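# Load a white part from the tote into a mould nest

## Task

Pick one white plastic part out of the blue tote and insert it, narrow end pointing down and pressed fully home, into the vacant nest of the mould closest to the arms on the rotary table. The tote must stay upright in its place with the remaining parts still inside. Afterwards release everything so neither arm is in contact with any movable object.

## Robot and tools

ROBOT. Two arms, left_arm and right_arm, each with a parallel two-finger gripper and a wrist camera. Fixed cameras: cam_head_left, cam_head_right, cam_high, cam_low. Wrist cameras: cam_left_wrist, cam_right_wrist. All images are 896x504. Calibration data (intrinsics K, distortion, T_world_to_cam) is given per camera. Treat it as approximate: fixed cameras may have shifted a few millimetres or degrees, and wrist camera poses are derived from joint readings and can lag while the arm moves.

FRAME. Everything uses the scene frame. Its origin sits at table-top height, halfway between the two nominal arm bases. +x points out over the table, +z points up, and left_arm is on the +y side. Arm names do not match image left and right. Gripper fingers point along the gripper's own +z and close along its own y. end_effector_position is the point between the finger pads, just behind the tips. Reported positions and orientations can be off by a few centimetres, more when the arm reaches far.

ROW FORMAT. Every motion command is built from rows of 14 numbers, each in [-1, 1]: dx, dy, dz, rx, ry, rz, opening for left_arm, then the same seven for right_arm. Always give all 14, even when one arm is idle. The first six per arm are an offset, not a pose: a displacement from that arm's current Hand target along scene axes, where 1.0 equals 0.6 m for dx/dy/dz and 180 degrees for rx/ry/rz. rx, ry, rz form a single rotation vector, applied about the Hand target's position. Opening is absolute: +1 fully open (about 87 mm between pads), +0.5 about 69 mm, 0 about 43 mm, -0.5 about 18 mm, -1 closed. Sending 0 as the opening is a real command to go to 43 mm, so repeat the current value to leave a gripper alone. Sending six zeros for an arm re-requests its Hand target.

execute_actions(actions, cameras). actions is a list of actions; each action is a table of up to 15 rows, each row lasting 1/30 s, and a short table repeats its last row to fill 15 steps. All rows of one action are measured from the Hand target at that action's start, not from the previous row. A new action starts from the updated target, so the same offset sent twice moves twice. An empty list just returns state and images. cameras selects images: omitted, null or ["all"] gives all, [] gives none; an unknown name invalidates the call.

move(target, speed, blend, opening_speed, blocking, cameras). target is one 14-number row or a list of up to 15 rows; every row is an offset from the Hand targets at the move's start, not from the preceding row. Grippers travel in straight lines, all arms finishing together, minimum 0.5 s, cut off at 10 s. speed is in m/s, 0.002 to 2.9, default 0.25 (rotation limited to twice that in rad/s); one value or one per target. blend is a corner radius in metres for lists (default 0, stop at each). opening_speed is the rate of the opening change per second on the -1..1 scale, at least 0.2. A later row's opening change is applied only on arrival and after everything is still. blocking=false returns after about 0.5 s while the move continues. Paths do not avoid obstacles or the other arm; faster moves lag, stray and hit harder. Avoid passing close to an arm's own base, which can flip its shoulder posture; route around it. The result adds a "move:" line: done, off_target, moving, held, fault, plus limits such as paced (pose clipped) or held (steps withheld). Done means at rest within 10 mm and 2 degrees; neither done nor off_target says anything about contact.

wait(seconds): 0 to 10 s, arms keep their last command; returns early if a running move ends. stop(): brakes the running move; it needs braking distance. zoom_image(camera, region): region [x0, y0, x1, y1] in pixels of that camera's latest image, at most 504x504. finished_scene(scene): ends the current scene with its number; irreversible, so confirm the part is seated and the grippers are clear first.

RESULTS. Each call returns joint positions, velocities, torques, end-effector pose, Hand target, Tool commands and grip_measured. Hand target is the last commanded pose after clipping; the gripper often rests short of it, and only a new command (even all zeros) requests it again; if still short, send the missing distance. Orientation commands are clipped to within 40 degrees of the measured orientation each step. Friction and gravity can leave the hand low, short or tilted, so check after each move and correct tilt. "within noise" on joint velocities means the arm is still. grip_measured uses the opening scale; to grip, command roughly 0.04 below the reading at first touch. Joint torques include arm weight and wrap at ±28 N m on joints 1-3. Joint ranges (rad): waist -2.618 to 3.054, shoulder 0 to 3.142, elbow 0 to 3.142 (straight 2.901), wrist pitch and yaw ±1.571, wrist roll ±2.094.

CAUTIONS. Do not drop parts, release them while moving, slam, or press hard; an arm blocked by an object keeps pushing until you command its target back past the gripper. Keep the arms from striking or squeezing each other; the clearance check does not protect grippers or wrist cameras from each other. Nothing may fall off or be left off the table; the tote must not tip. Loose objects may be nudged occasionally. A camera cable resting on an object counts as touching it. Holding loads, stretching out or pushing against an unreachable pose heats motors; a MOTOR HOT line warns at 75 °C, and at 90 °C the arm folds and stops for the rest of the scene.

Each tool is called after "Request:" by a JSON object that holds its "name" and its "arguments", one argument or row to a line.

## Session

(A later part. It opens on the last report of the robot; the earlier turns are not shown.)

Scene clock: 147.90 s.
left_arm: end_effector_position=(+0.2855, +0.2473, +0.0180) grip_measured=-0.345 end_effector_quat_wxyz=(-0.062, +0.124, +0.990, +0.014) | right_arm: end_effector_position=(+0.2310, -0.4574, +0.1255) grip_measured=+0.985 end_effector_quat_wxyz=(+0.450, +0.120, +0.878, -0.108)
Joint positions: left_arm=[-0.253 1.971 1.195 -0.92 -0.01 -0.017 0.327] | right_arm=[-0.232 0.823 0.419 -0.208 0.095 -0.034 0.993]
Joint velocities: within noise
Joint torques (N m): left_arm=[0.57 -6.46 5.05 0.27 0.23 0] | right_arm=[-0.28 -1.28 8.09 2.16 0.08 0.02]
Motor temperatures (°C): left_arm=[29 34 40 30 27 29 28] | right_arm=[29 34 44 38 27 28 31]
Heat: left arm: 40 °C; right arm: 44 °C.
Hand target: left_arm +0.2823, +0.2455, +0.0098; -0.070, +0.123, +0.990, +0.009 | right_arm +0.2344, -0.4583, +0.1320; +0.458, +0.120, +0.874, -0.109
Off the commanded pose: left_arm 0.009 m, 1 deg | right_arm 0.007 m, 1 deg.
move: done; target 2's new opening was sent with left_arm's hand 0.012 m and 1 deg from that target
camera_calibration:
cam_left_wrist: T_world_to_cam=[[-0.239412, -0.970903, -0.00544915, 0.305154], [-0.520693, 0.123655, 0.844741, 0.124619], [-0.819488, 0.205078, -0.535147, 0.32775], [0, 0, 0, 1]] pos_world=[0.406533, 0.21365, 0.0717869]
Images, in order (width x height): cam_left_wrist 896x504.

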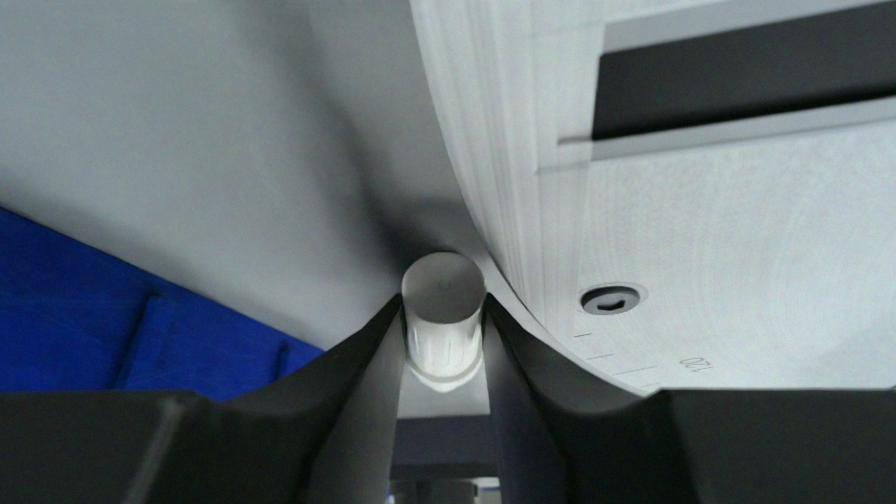

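Request:
{"name": "move", "arguments": {
  "target": [
    [0,0,0.2,0,0,0,-0.47,0,0,0,0,0,0,1],
    [0.01,-0.16,0.45,-0.1314,-0.5048,-0.0037,-0.47,0,0,0,0,0,0,1],
    [-0.065,-0.341,0.417,-0.1314,-0.5048,-0.0037,-0.47,0,0,0,0,0,0,1]
  ],
  "speed": [0.15,0.3,0.25],
  "blend": 0.02,
  "cameras": ["cam_left_wrist","cam_low","cam_head_right"]
}}

Request:
{"name": "zoom_image", "arguments": {
  "camera": "cam_left_wrist",
  "region": [340, 230, 540, 430]
}}

Request:
{"name": "zoom_image", "arguments": {
  "camera": "cam_low",
  "region": [340, 80, 480, 250]
}}

Scene clock: 196.37 s.
left_arm: end_effector_position=(+0.2425, +0.0462, +0.2481) grip_measured=-0.345 end_effector_quat_wxyz=(+0.668, +0.111, +0.732, -0.079) | right_arm: end_effector_position=(+0.2310, -0.4574, +0.1255) grip_measured=+0.985 end_effector_quat_wxyz=(+0.450, +0.120, +0.878, -0.108)
Joint positions: left_arm=[-1.341 1.166 0.654 0.311 -1.077 -0.144 0.327] | right_arm=[-0.232 0.823 0.419 -0.208 0.095 -0.034 0.993]
Joint velocities: within noise
Joint torques (N m): left_arm=[0.25 -2.45 11 1.81 -0.18 0.02] | right_arm=[-0.34 -1.22 8.1 2.12 0.08 0.03]
Motor temperatures (°C): left_arm=[29 36 39 30 27 29 29] | right_arm=[29 34 45 40 27 28 31]
Heat: left arm: 39 °C; right arm: 45 °C.
Hand target: left_arm +0.2434, +0.0409, +0.2599; +0.675, +0.096, +0.726, -0.088 | right_arm +0.2344, -0.4583, +0.1320; +0.458, +0.120, +0.874, -0.109
Off the commanded pose: left_arm 0.013 m, 2 deg | right_arm 0.007 m, 1 deg.
move: off_target (left_arm)
camera_calibration:
cam_left_wrist: T_world_to_cam=[[-0.274819, -0.961134, -0.0263975, 0.114242], [-0.792175, 0.241897, -0.560308, 0.341592], [0.544916, -0.133072, -0.827864, 0.214236], [0, 0, 0, 1]] pos_world=[0.185256, 0.0556805, 0.37177]
Images, in order (width x height): cam_head_right 896x504, cam_low 896x504, cam_left_wrist 896x504.

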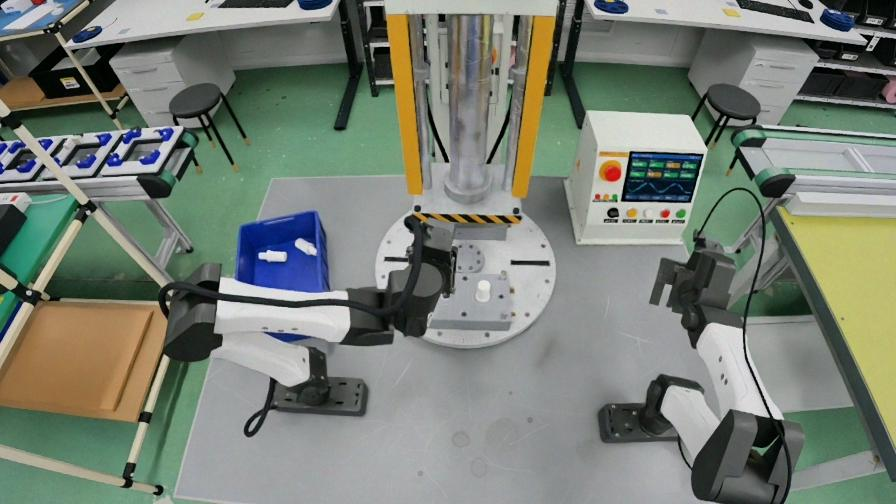

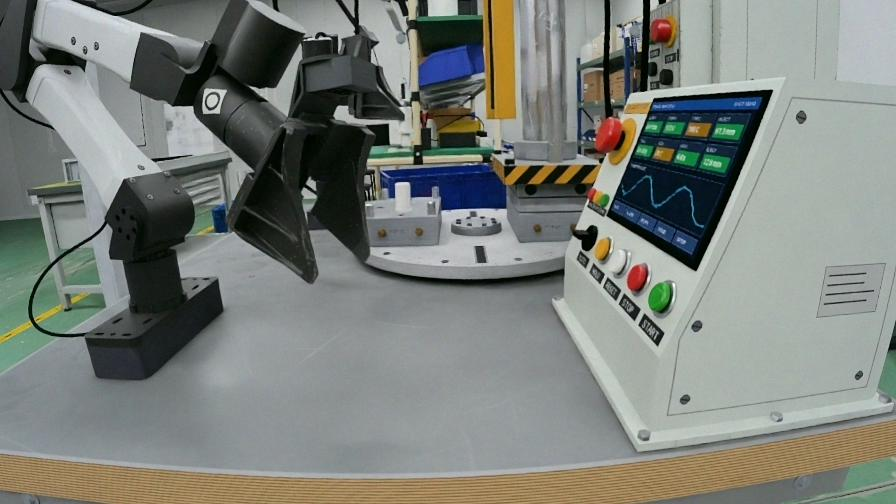

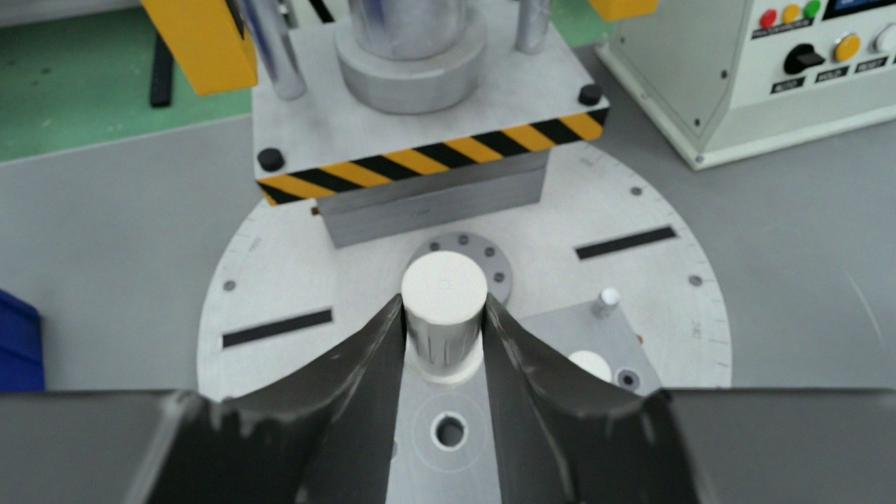

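Scaled by 2.520 from the camera's 896x504 image, which has a finer 1280x720 frame.

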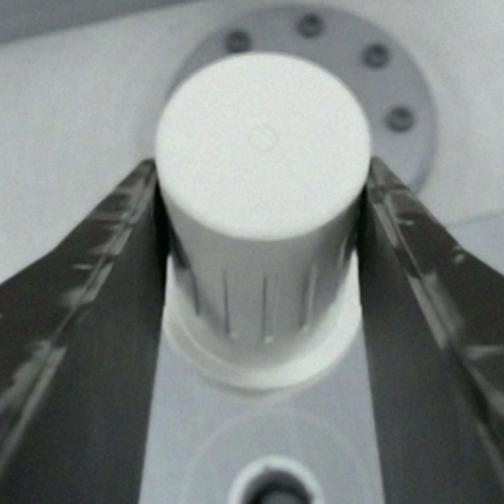

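Scaled by 2.965 from the camera's 896x504 image, which has a finer 1280x720 frame.

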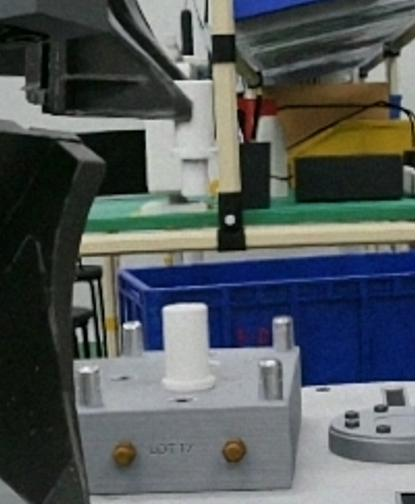

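Request:
{"name": "move", "arguments": {
  "target": [
    [0.0007,0.0095,-0.1,0,0,0,-0.47,0,0,0,0,0,0,1]
  ],
  "speed": 0.15,
  "cameras": ["cam_left_wrist","cam_low"]
}}

Request:
{"name": "zoom_image", "arguments": {
  "camera": "cam_left_wrist",
  "region": [350, 240, 540, 440]
}}

Request:
{"name": "zoom_image", "arguments": {
  "camera": "cam_low",
  "region": [350, 110, 450, 250]
}}

Scene clock: 216.57 s.
left_arm: end_effector_position=(+0.2429, +0.0446, +0.2055) grip_measured=-0.345 end_effector_quat_wxyz=(+0.675, +0.096, +0.726, -0.095) | right_arm: end_effector_position=(+0.2310, -0.4574, +0.1255) grip_measured=+0.985 end_effector_quat_wxyz=(+0.450, +0.120, +0.878, -0.108)
Joint positions: left_arm=[-1.341 1.26 0.495 0.613 -1.078 -0.142 0.327] | right_arm=[-0.232 0.823 0.419 -0.208 0.095 -0.034 0.993]
Joint velocities: within noise
Joint torques (N m): left_arm=[0.84 -2.4 6.49 1.79 -0.08 0.03] | right_arm=[-0.32 -1.29 8.13 2.13 0.06 0.03]
Motor temperatures (°C): left_arm=[29 34 41 32 27 29 29] | right_arm=[29 34 46 40 27 28 31]
Heat: left arm: 41 °C; right arm: 46 °C.
Hand target: left_arm +0.2438, +0.0465, +0.2000; +0.675, +0.096, +0.726, -0.088 | right_arm +0.2344, -0.4583, +0.1320; +0.458, +0.120, +0.874, -0.109
Off the commanded pose: left_arm 0.006 m, 1 deg | right_arm 0.007 m, 1 deg.
move: done
camera_calibration:
cam_left_wrist: T_world_to_cam=[[-0.27415, -0.961575, 0.0146526, 0.10315], [-0.785974, 0.215253, -0.579579, 0.322173], [0.554155, -0.170408, -0.814784, 0.175214], [0, 0, 0, 1]] pos_world=[0.184402, 0.0596959, 0.327975]
Images, in order (width x height): cam_low 896x504, cam_left_wrist 896x504.

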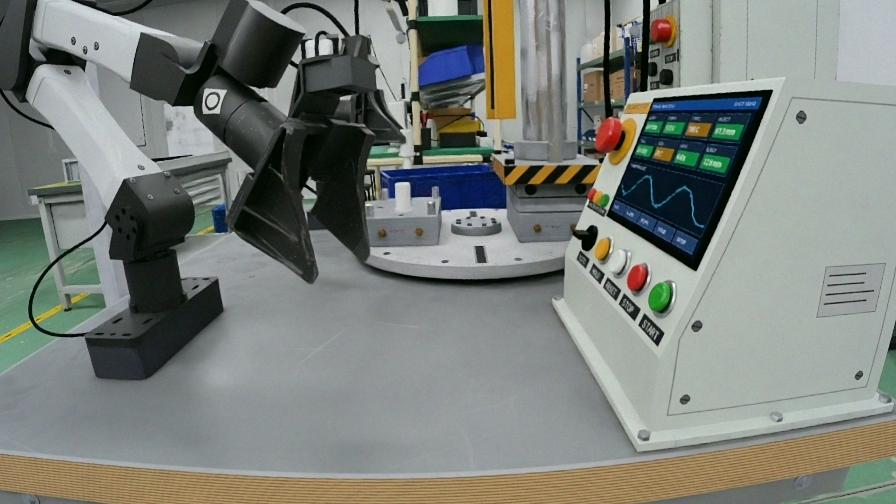

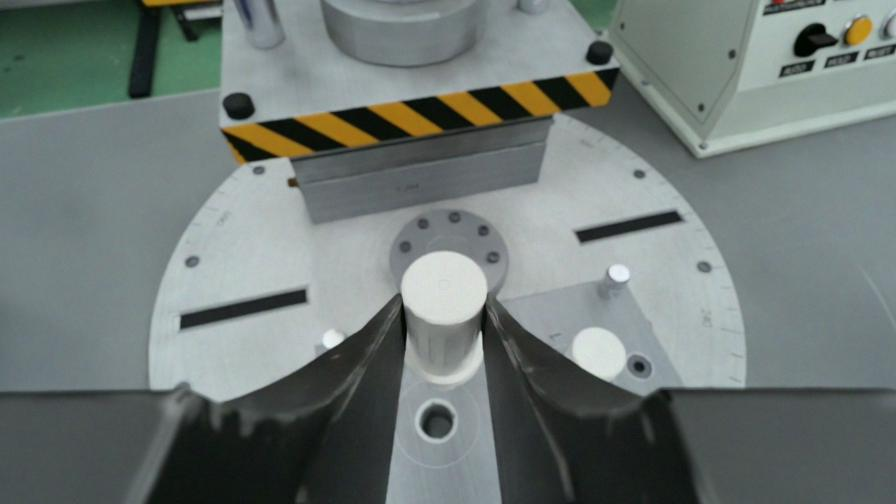

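Scaled by 2.520 from the camera's 896x504 image, which has a finer 1280x720 frame.

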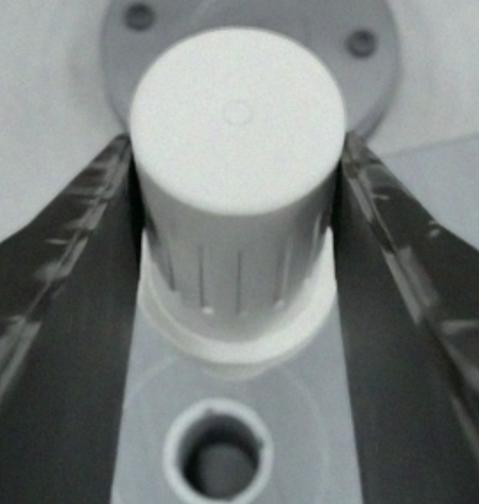

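Scaled by 3.600 from the camera's 896x504 image, which has a finer 1280x720 frame.

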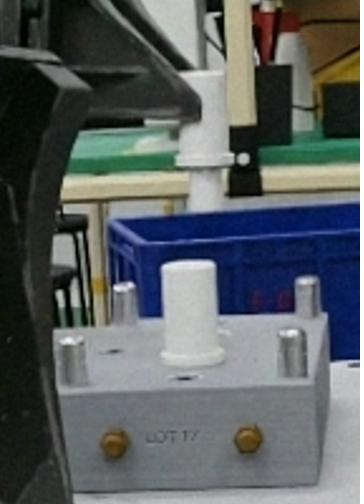

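Request:
{"name": "move", "arguments": {
  "target": [
    [-0.0015,0.006,-0.075,0.002,0,0,-0.47,0,0,0,0,0,0,1]
  ],
  "speed": 0.12,
  "cameras": ["cam_left_wrist","cam_low","cam_head_right"]
}}

Request:
{"name": "zoom_image", "arguments": {
  "camera": "cam_left_wrist",
  "region": [350, 240, 540, 440]
}}

Request:
{"name": "zoom_image", "arguments": {
  "camera": "cam_low",
  "region": [350, 130, 450, 250]
}}

Scene clock: 234.40 s.
left_arm: end_effector_position=(+0.2424, +0.0472, +0.1584) grip_measured=-0.345 end_effector_quat_wxyz=(+0.673, +0.100, +0.727, -0.091) | right_arm: end_effector_position=(+0.2310, -0.4574, +0.1255) grip_measured=+0.985 end_effector_quat_wxyz=(+0.450, +0.120, +0.878, -0.108)
Joint positions: left_arm=[-1.341 1.422 0.376 0.884 -1.078 -0.14 0.327] | right_arm=[-0.232 0.823 0.419 -0.208 0.095 -0.034 0.993]
Joint velocities: within noise
Joint torques (N m): left_arm=[0.77 -3.1 5.55 1.83 -0.09 0.05] | right_arm=[-0.32 -1.36 8.06 2.12 0.08 0]
Motor temperatures (°C): left_arm=[29 33 42 34 27 29 29] | right_arm=[29 34 46 40 27 28 31]
Heat: left arm: 42 °C; right arm: 46 °C.
Hand target: left_arm +0.2429, +0.0501, +0.1550; +0.675, +0.098, +0.726, -0.086 | right_arm +0.2344, -0.4583, +0.1320; +0.458, +0.120, +0.874, -0.109
Off the commanded pose: left_arm 0.005 m, 1 deg | right_arm 0.007 m, 1 deg.
move: done
camera_calibration:
cam_left_wrist: T_world_to_cam=[[-0.274273, -0.961642, 0.004279, 0.107865], [-0.786741, 0.221825, -0.576049, 0.293198], [0.553004, -0.161361, -0.817404, 0.137899], [0, 0, 0, 1]] pos_world=[0.183997, 0.0609405, 0.281154]
Images, in order (width x height): cam_head_right 896x504, cam_low 896x504, cam_left_wrist 896x504.

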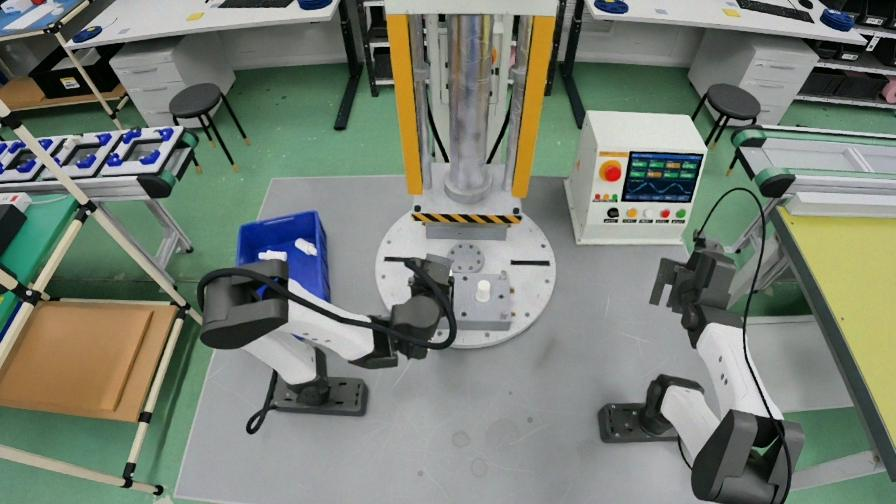

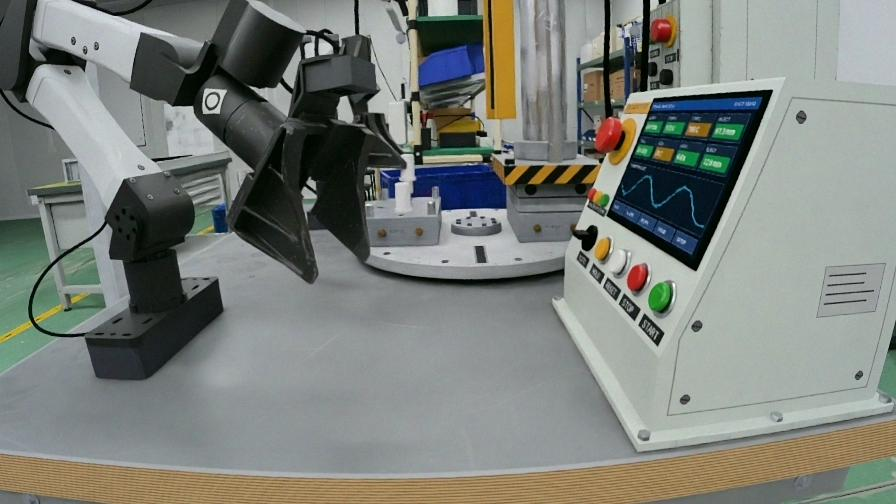

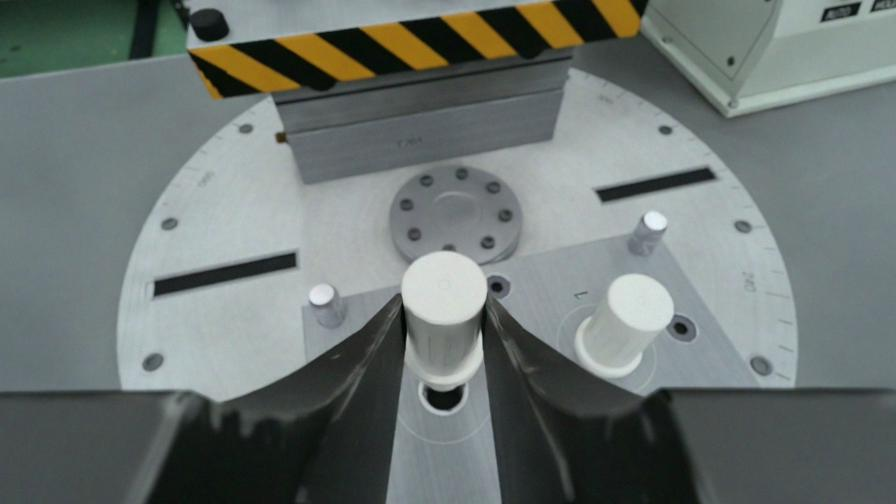

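Scaled by 2.520 from the camera's 896x504 image, which has a finer 1280x720 frame.

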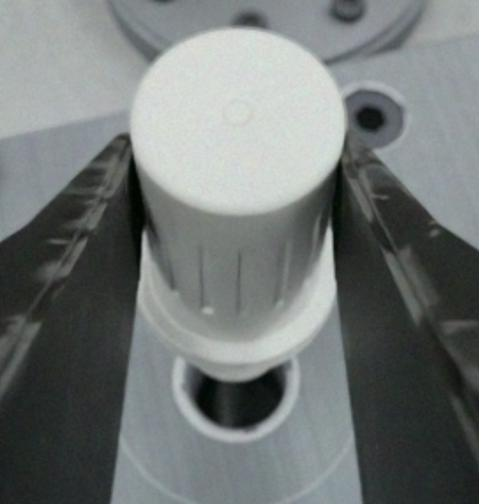

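Scaled by 4.200 from the camera's 896x504 image, which has a finer 1280x720 frame.

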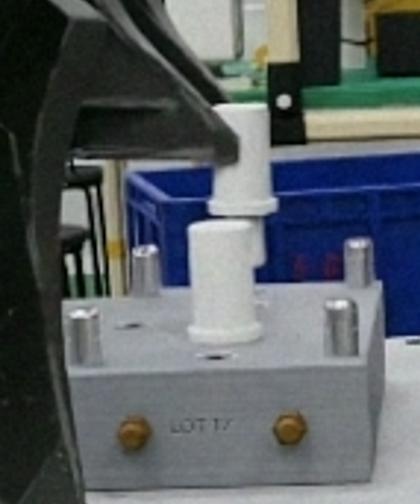

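Request:
{"name": "move", "arguments": {
  "target": [
    [-0.003,0.0005,-0.018,0,0,0,-0.47,0,0,0,0,0,0,1]
  ],
  "speed": 0.05,
  "cameras": ["cam_left_wrist","cam_low"]
}}

Request:
{"name": "zoom_image", "arguments": {
  "camera": "cam_left_wrist",
  "region": [350, 240, 540, 440]
}}

Request:
{"name": "zoom_image", "arguments": {
  "camera": "cam_head_right",
  "region": [400, 240, 530, 340]
}}

Scene clock: 251.97 s.
left_arm: end_effector_position=(+0.2423, +0.0492, +0.1464) grip_measured=-0.345 end_effector_quat_wxyz=(+0.673, +0.101, +0.728, -0.087) | right_arm: end_effector_position=(+0.2310, -0.4574, +0.1255) grip_measured=+0.985 end_effector_quat_wxyz=(+0.450, +0.120, +0.878, -0.108)
Joint positions: left_arm=[-1.341 1.472 0.352 0.951 -1.081 -0.14 0.327] | right_arm=[-0.232 0.823 0.419 -0.208 0.095 -0.034 0.993]
Joint velocities: within noise
Joint torques (N m): left_arm=[0.2 -3.11 5.38 1.85 -0.12 0.01] | right_arm=[-0.4 -1.22 8.16 2.12 0.08 0.04]
Motor temperatures (°C): left_arm=[29 33 41 35 27 29 29] | right_arm=[29 34 46 41 27 28 31]
Heat: left arm: 41 °C; right arm: 46 °C.
Hand target: left_arm +0.2412, +0.0504, +0.1443; +0.675, +0.098, +0.726, -0.086 | right_arm +0.2344, -0.4583, +0.1320; +0.458, +0.120, +0.874, -0.109
Off the commanded pose: left_arm 0.003 m, 0 deg | right_arm 0.007 m, 1 deg.
move: done
camera_calibration:
cam_left_wrist: T_world_to_cam=[[-0.270681, -0.962664, -0.00313598, 0.11013], [-0.788106, 0.223468, -0.573542, 0.28568], [0.552829, -0.152776, -0.81917, 0.128355], [0, 0, 0, 1]] pos_world=[0.183998, 0.0617877, 0.26934]
Images, in order (width x height): cam_low 896x504, cam_left_wrist 896x504.

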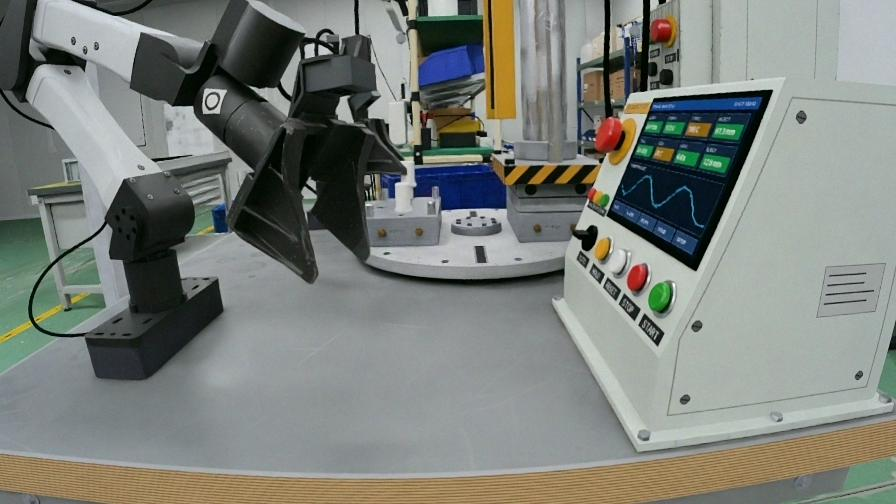

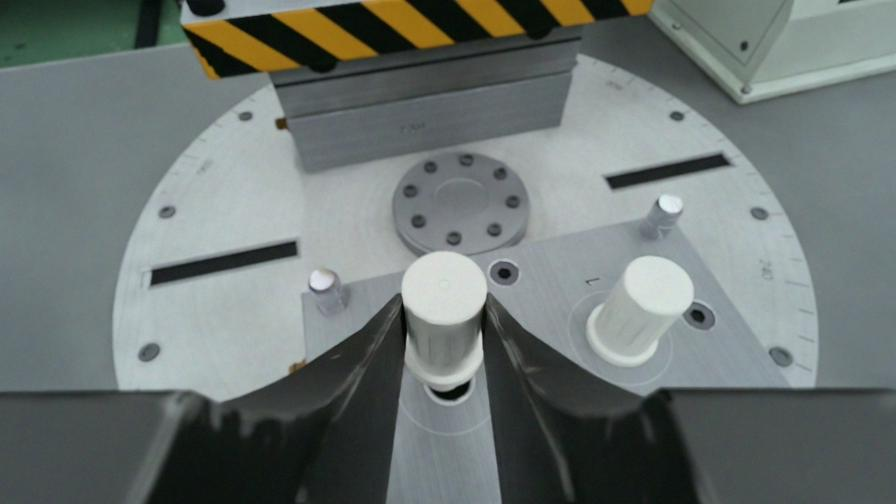

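Scaled by 2.520 from the camera's 896x504 image, which has a finer 1280x720 frame.

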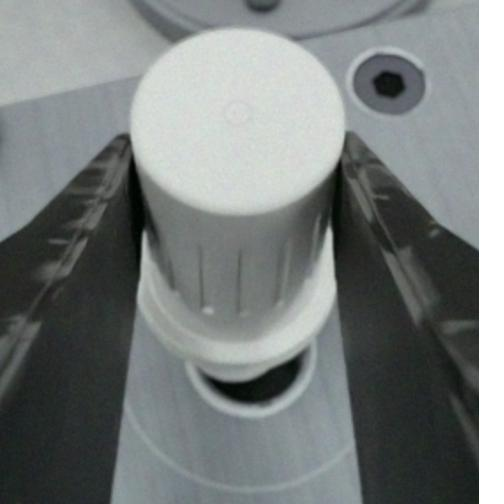

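This scene's latest camera images include none from cam_head_right. They are from: cam_low, cam_left_wrist. cam_head_right's image comes with the result of a call that names it in "cameras".

Request:
{"name": "move", "arguments": {
  "target": [
    [-0.0027,-0.0048,0.015,-0.003,0,0,-0.47,0,0,0,0,0,0,1],
    [-0.0027,-0.0048,0.0,-0.003,0,0,-0.47,0,0,0,0,0,0,1]
  ],
  "speed": 0.05,
  "cameras": ["cam_left_wrist","cam_head_right"]
}}

Request:
{"name": "zoom_image", "arguments": {
  "camera": "cam_left_wrist",
  "region": [350, 240, 540, 440]
}}

Request:
{"name": "zoom_image", "arguments": {
  "camera": "cam_head_right",
  "region": [400, 240, 530, 340]
}}

Scene clock: 269.00 s.
left_arm: end_effector_position=(+0.2409, +0.0486, +0.1442) grip_measured=-0.345 end_effector_quat_wxyz=(+0.673, +0.103, +0.728, -0.084) | right_arm: end_effector_position=(+0.2310, -0.4574, +0.1255) grip_measured=+0.985 end_effector_quat_wxyz=(+0.450, +0.120, +0.878, -0.108)
Joint positions: left_arm=[-1.348 1.484 0.352 0.958 -1.09 -0.14 0.327] | right_arm=[-0.232 0.823 0.419 -0.208 0.095 -0.034 0.993]
Joint velocities: within noise
Joint torques (N m): left_arm=[0.01 -3.25 5.89 1.85 -0.14 -0.07] | right_arm=[-0.36 -1.21 8.12 2.12 0.07 0.01]
Motor temperatures (°C): left_arm=[29 32 40 36 27 29 30] | right_arm=[29 34 47 41 27 28 31]
Heat: left arm: 40 °C; right arm: 47 °C.
Hand target: left_arm +0.2395, +0.0475, +0.1443; +0.675, +0.094, +0.726, -0.090 | right_arm +0.2344, -0.4583, +0.1320; +0.458, +0.120, +0.874, -0.109
Off the commanded pose: left_arm 0.002 m, 1 deg | right_arm 0.007 m, 1 deg.
move: done
camera_calibration:
cam_left_wrist: T_world_to_cam=[[-0.269746, -0.962893, -0.00856474, 0.109716], [-0.788144, 0.225884, -0.572542, 0.283214], [0.553232, -0.147691, -0.81983, 0.126907], [0, 0, 0, 1]] pos_world=[0.1826, 0.0604141, 0.267134]
Images, in order (width x height): cam_head_right 896x504, cam_left_wrist 896x504.

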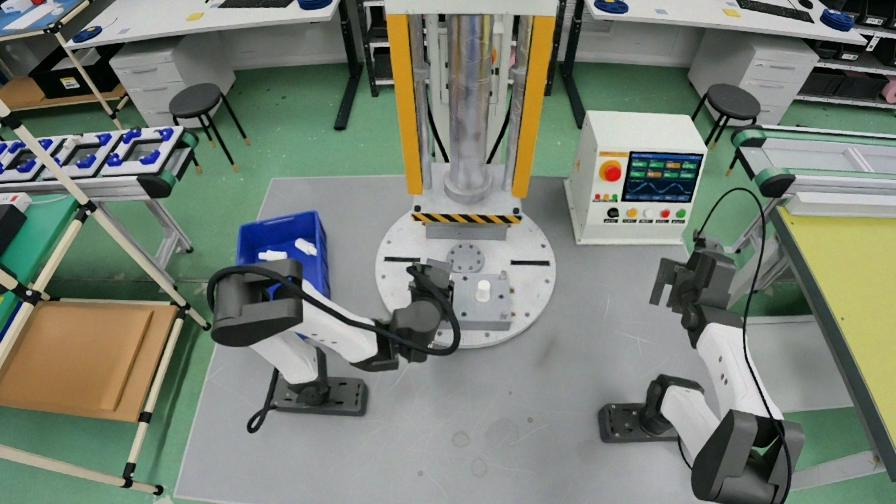

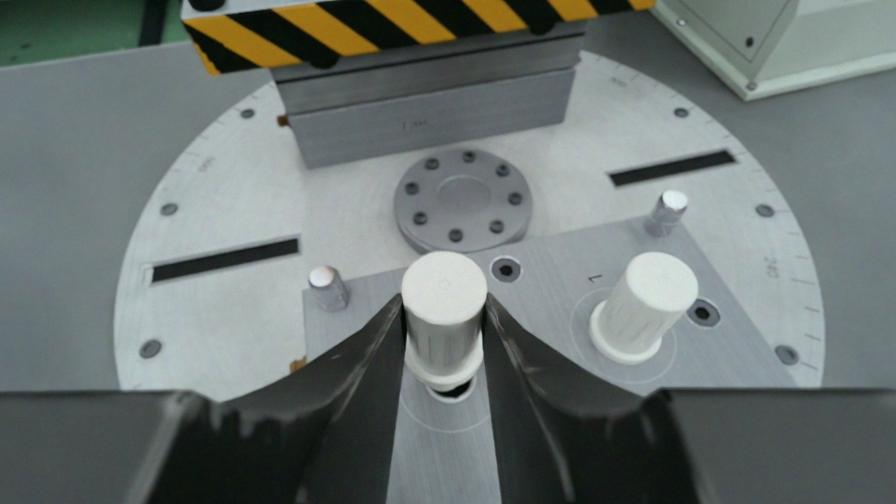

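Scaled by 2.520 from the camera's 896x504 image, which has a finer 1280x720 frame.

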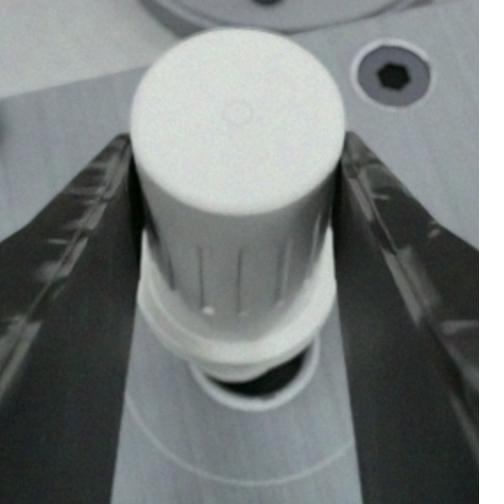

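Scaled by 3.877 from the camera's 896x504 image, which has a finer 1280x720 frame.

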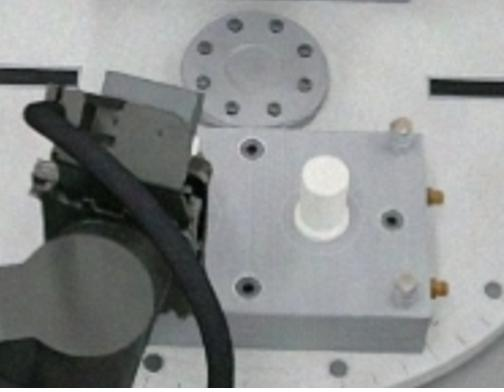

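Request:
{"name": "move", "arguments": {
  "target": [
    [-0.0022,-0.0035,0.02,-0.0064,0,0,-0.47,0,0,0,0,0,0,1],
    [-0.0022,-0.0035,0.003,-0.0064,0,0,-0.47,0,0,0,0,0,0,1]
  ],
  "speed": 0.05,
  "cameras": ["cam_left_wrist"]
}}

Request:
{"name": "zoom_image", "arguments": {
  "camera": "cam_left_wrist",
  "region": [350, 240, 540, 440]
}}

Scene clock: 286.53 s.
left_arm: end_effector_position=(+0.2395, +0.0475, +0.1452) grip_measured=-0.345 end_effector_quat_wxyz=(+0.674, +0.099, +0.727, -0.088) | right_arm: end_effector_position=(+0.2310, -0.4574, +0.1255) grip_measured=+0.985 end_effector_quat_wxyz=(+0.450, +0.120, +0.878, -0.108)
Joint positions: left_arm=[-1.355 1.485 0.352 0.965 -1.095 -0.145 0.327] | right_arm=[-0.232 0.823 0.419 -0.208 0.095 -0.034 0.993]
Joint velocities: within noise
Joint torques (N m): left_arm=[0.06 -3.22 6.16 1.83 -0.12 -0.12] | right_arm=[-0.29 -1.32 8.1 2.13 0.1 0.01]
Motor temperatures (°C): left_arm=[29 32 40 36 27 29 30] | right_arm=[29 33 47 41 27 28 31]
Heat: left arm: 40 °C; right arm: 47 °C.
Hand target: left_arm +0.2382, +0.0454, +0.1461; +0.676, +0.088, +0.725, -0.097 | right_arm +0.2344, -0.4583, +0.1320; +0.458, +0.120, +0.874, -0.109
Off the commanded pose: left_arm 0.003 m, 2 deg | right_arm 0.007 m, 1 deg.
move: done
camera_calibration:
cam_left_wrist: T_world_to_cam=[[-0.270144, -0.962818, 0.00207494, 0.106779], [-0.787564, 0.219731, -0.575727, 0.283567], [0.553864, -0.157163, -0.817639, 0.128316], [0, 0, 0, 1]] pos_world=[0.181103, 0.0606667, 0.267952]
Images, in order (width x height): cam_left_wrist 896x504.

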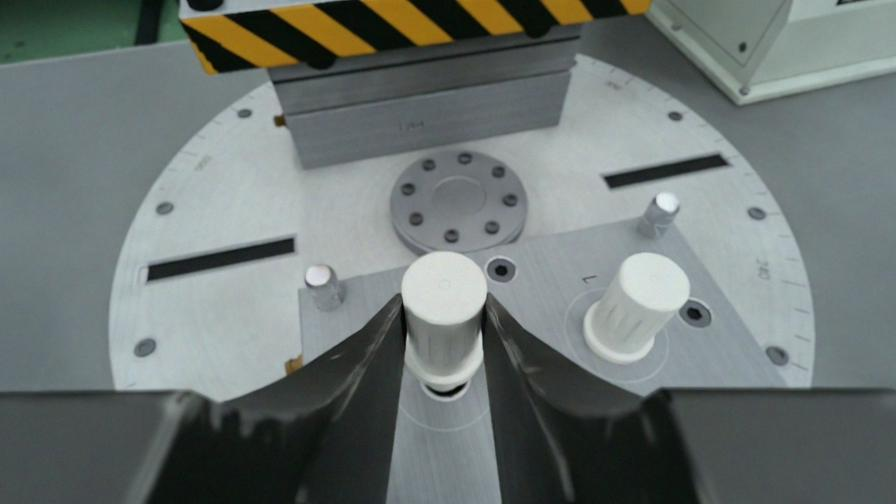

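Scaled by 2.520 from the camera's 896x504 image, which has a finer 1280x720 frame.

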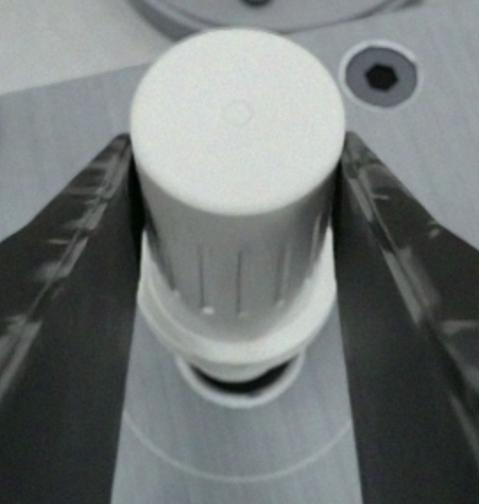

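Request:
{"name": "move", "arguments": {
  "target": [
    [0,0.0012,-0.01,0.003,0,0,-0.47,0,0,0,0,0,0,1],
    [0,0.0012,-0.025,0.003,0,0,-0.47,0,0,0,0,0,0,1]
  ],
  "speed": 0.03,
  "cameras": ["cam_left_wrist","cam_low"]
}}

Request:
{"name": "zoom_image", "arguments": {
  "camera": "cam_left_wrist",
  "region": [350, 240, 540, 440]
}}

Request:
{"name": "zoom_image", "arguments": {
  "camera": "cam_low",
  "region": [350, 150, 450, 250]
}}

Scene clock: 297.80 s.
left_arm: end_effector_position=(+0.2398, +0.0459, +0.1320) grip_measured=-0.345 end_effector_quat_wxyz=(+0.673, +0.099, +0.728, -0.088) | right_arm: end_effector_position=(+0.2310, -0.4574, +0.1255) grip_measured=+0.985 end_effector_quat_wxyz=(+0.450, +0.120, +0.878, -0.108)
Joint positions: left_arm=[-1.355 1.563 0.338 1.053 -1.096 -0.148 0.327] | right_arm=[-0.232 0.823 0.419 -0.208 0.095 -0.034 0.993]
Joint velocities: within noise
Joint torques (N m): left_arm=[0.08 -3.48 4.88 1.91 -0.13 -0.09] | right_arm=[-0.43 -1.29 8.14 2.15 0.09 0.02]
Motor temperatures (°C): left_arm=[29 32 40 36 27 29 30] | right_arm=[29 33 47 42 27 28 31]
Heat: left arm: 40 °C; right arm: 47 °C.
Hand target: left_arm +0.2382, +0.0462, +0.1310; +0.676, +0.091, +0.725, -0.094 | right_arm +0.2344, -0.4583, +0.1320; +0.458, +0.120, +0.874, -0.109
Off the commanded pose: left_arm 0.002 m, 1 deg | right_arm 0.007 m, 1 deg.
move: done
camera_calibration:
cam_left_wrist: T_world_to_cam=[[-0.269486, -0.963003, 0.00173671, 0.105259], [-0.788579, 0.21964, -0.574371, 0.276548], [0.552739, -0.156155, -0.818593, 0.117502], [0, 0, 0, 1]] pos_world=[0.181498, 0.0589725, 0.254845]
Images, in order (width x height): cam_low 896x504, cam_left_wrist 896x504.

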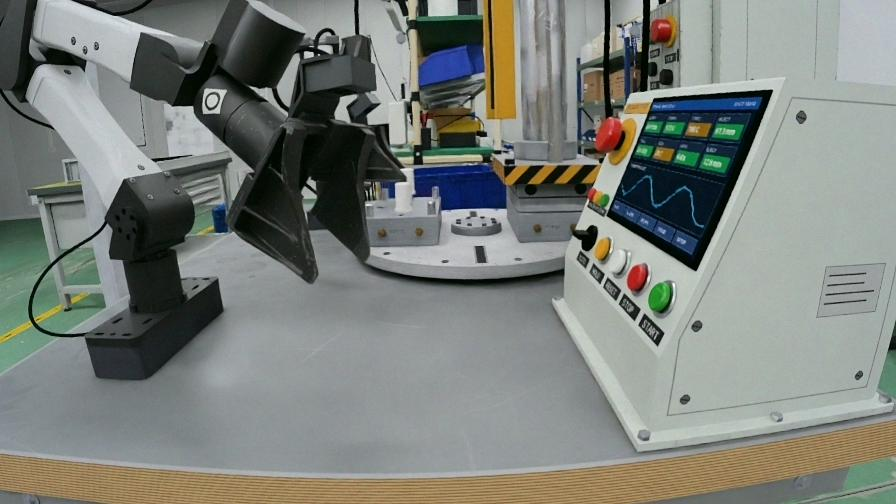

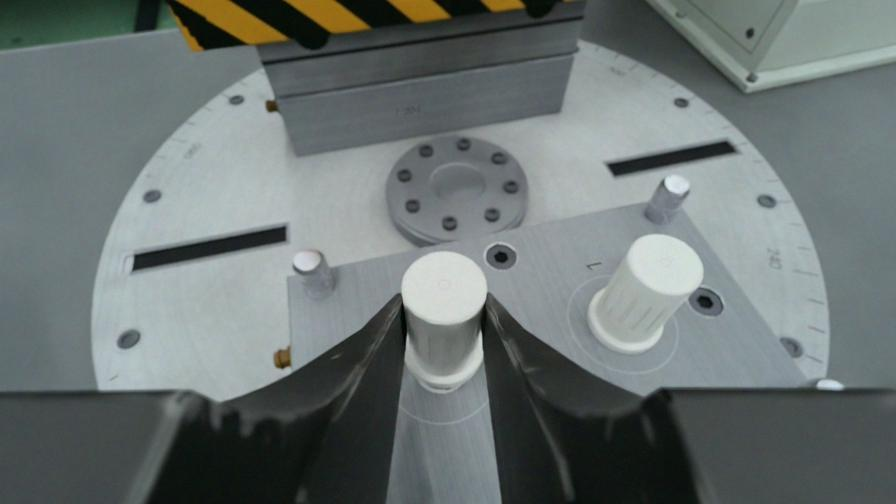

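Scaled by 2.520 from the camera's 896x504 image, which has a finer 1280x720 frame.

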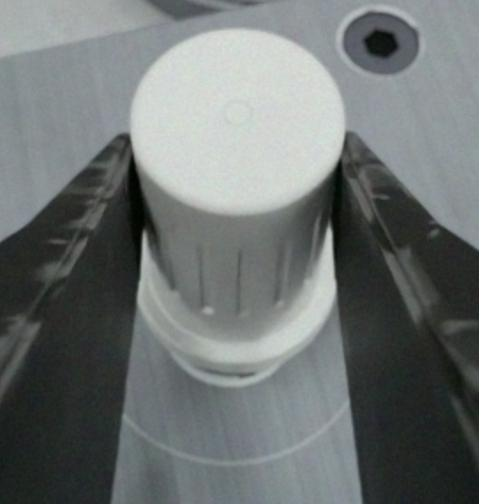

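Scaled by 5.040 from the camera's 896x504 image, which has a finer 1280x720 frame.

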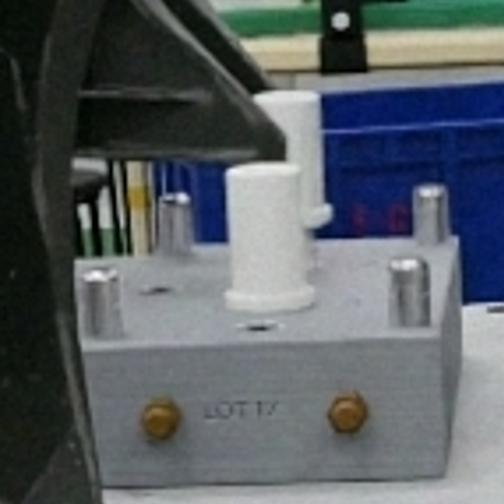

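Request:
{"name": "move", "arguments": {
  "target": [
    [0,0.001,-0.012,0,0,0,-0.47,0,0,0,0,0,0,1]
  ],
  "speed": 0.03,
  "cameras": ["cam_left_wrist","cam_low"]
}}

Request:
{"name": "zoom_image", "arguments": {
  "camera": "cam_left_wrist",
  "region": [350, 240, 540, 440]
}}

Request:
{"name": "zoom_image", "arguments": {
  "camera": "cam_low",
  "region": [360, 160, 450, 250]
}}

Scene clock: 311.33 s.
left_arm: end_effector_position=(+0.2398, +0.0464, +0.1244) grip_measured=-0.345 end_effector_quat_wxyz=(+0.673, +0.100, +0.728, -0.087) | right_arm: end_effector_position=(+0.2310, -0.4574, +0.1255) grip_measured=+0.985 end_effector_quat_wxyz=(+0.450, +0.120, +0.878, -0.108)
Joint positions: left_arm=[-1.355 1.604 0.327 1.103 -1.096 -0.149 0.327] | right_arm=[-0.232 0.823 0.419 -0.208 0.095 -0.034 0.993]
Joint velocities: within noise
Joint torques (N m): left_arm=[0.12 -3.54 4.53 1.94 -0.12 -0.07] | right_arm=[-0.34 -1.14 8.05 2.12 0.06 0.01]
Motor temperatures (°C): left_arm=[29 32 40 36 27 29 30] | right_arm=[29 33 47 42 27 28 31]
Heat: left arm: 40 °C; right arm: 47 °C.
Hand target: left_arm +0.2382, +0.0468, +0.1238; +0.676, +0.091, +0.725, -0.093 | right_arm +0.2344, -0.4583, +0.1320; +0.458, +0.120, +0.874, -0.109
Off the commanded pose: left_arm 0.002 m, 1 deg | right_arm 0.007 m, 1 deg.
move: done
camera_calibration:
cam_left_wrist: T_world_to_cam=[[-0.26914, -0.963101, 0.0000070007, 0.105844], [-0.788947, 0.220469, -0.573546, 0.272005], [0.552382, -0.15437, -0.819173, 0.111495], [0, 0, 0, 1]] pos_world=[0.181497, 0.0591818, 0.24734]
Images, in order (width x height): cam_low 896x504, cam_left_wrist 896x504.

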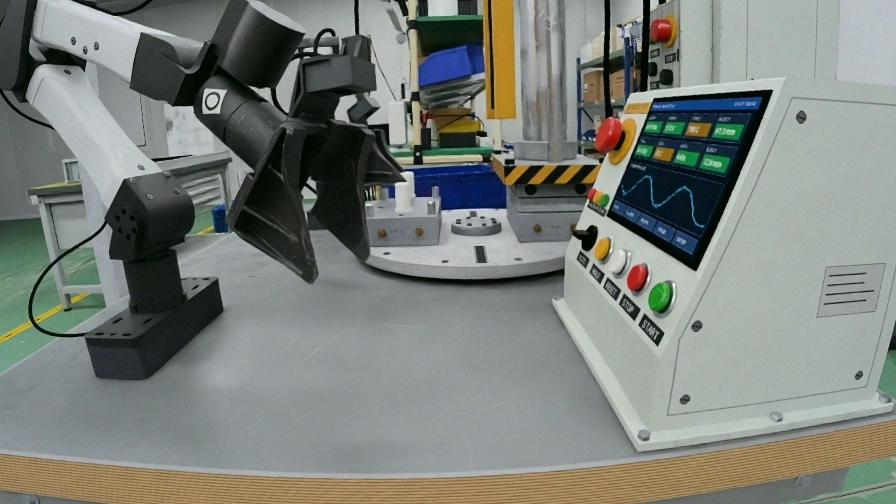

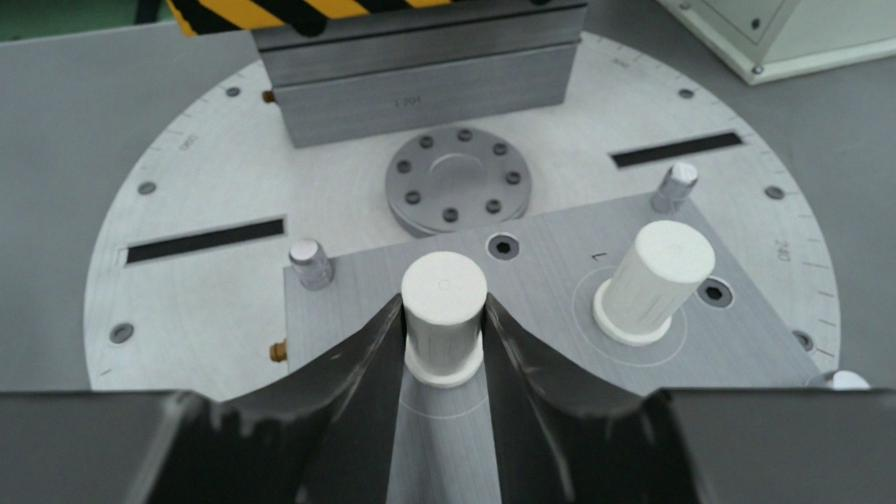

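Scaled by 2.520 from the camera's 896x504 image, which has a finer 1280x720 frame.

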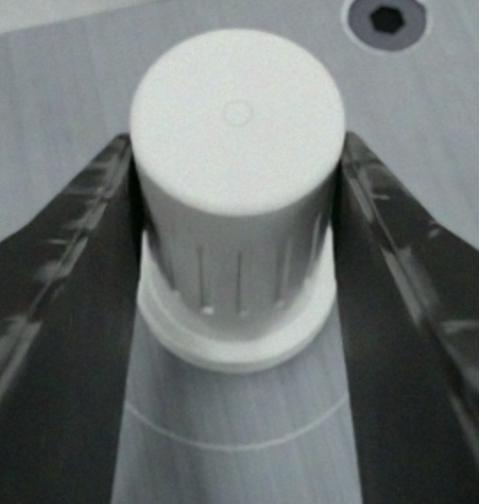

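Scaled by 5.600 from the camera's 896x504 image, which has a finer 1280x720 frame.

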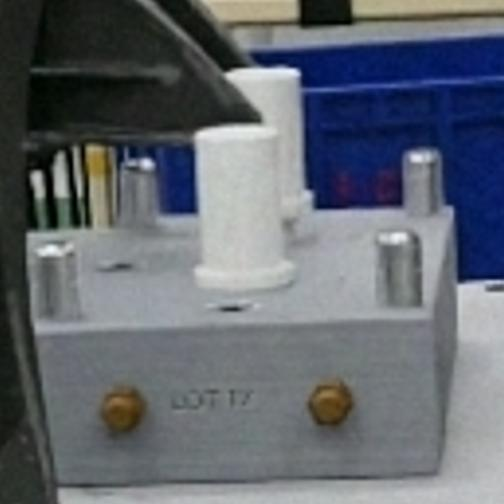

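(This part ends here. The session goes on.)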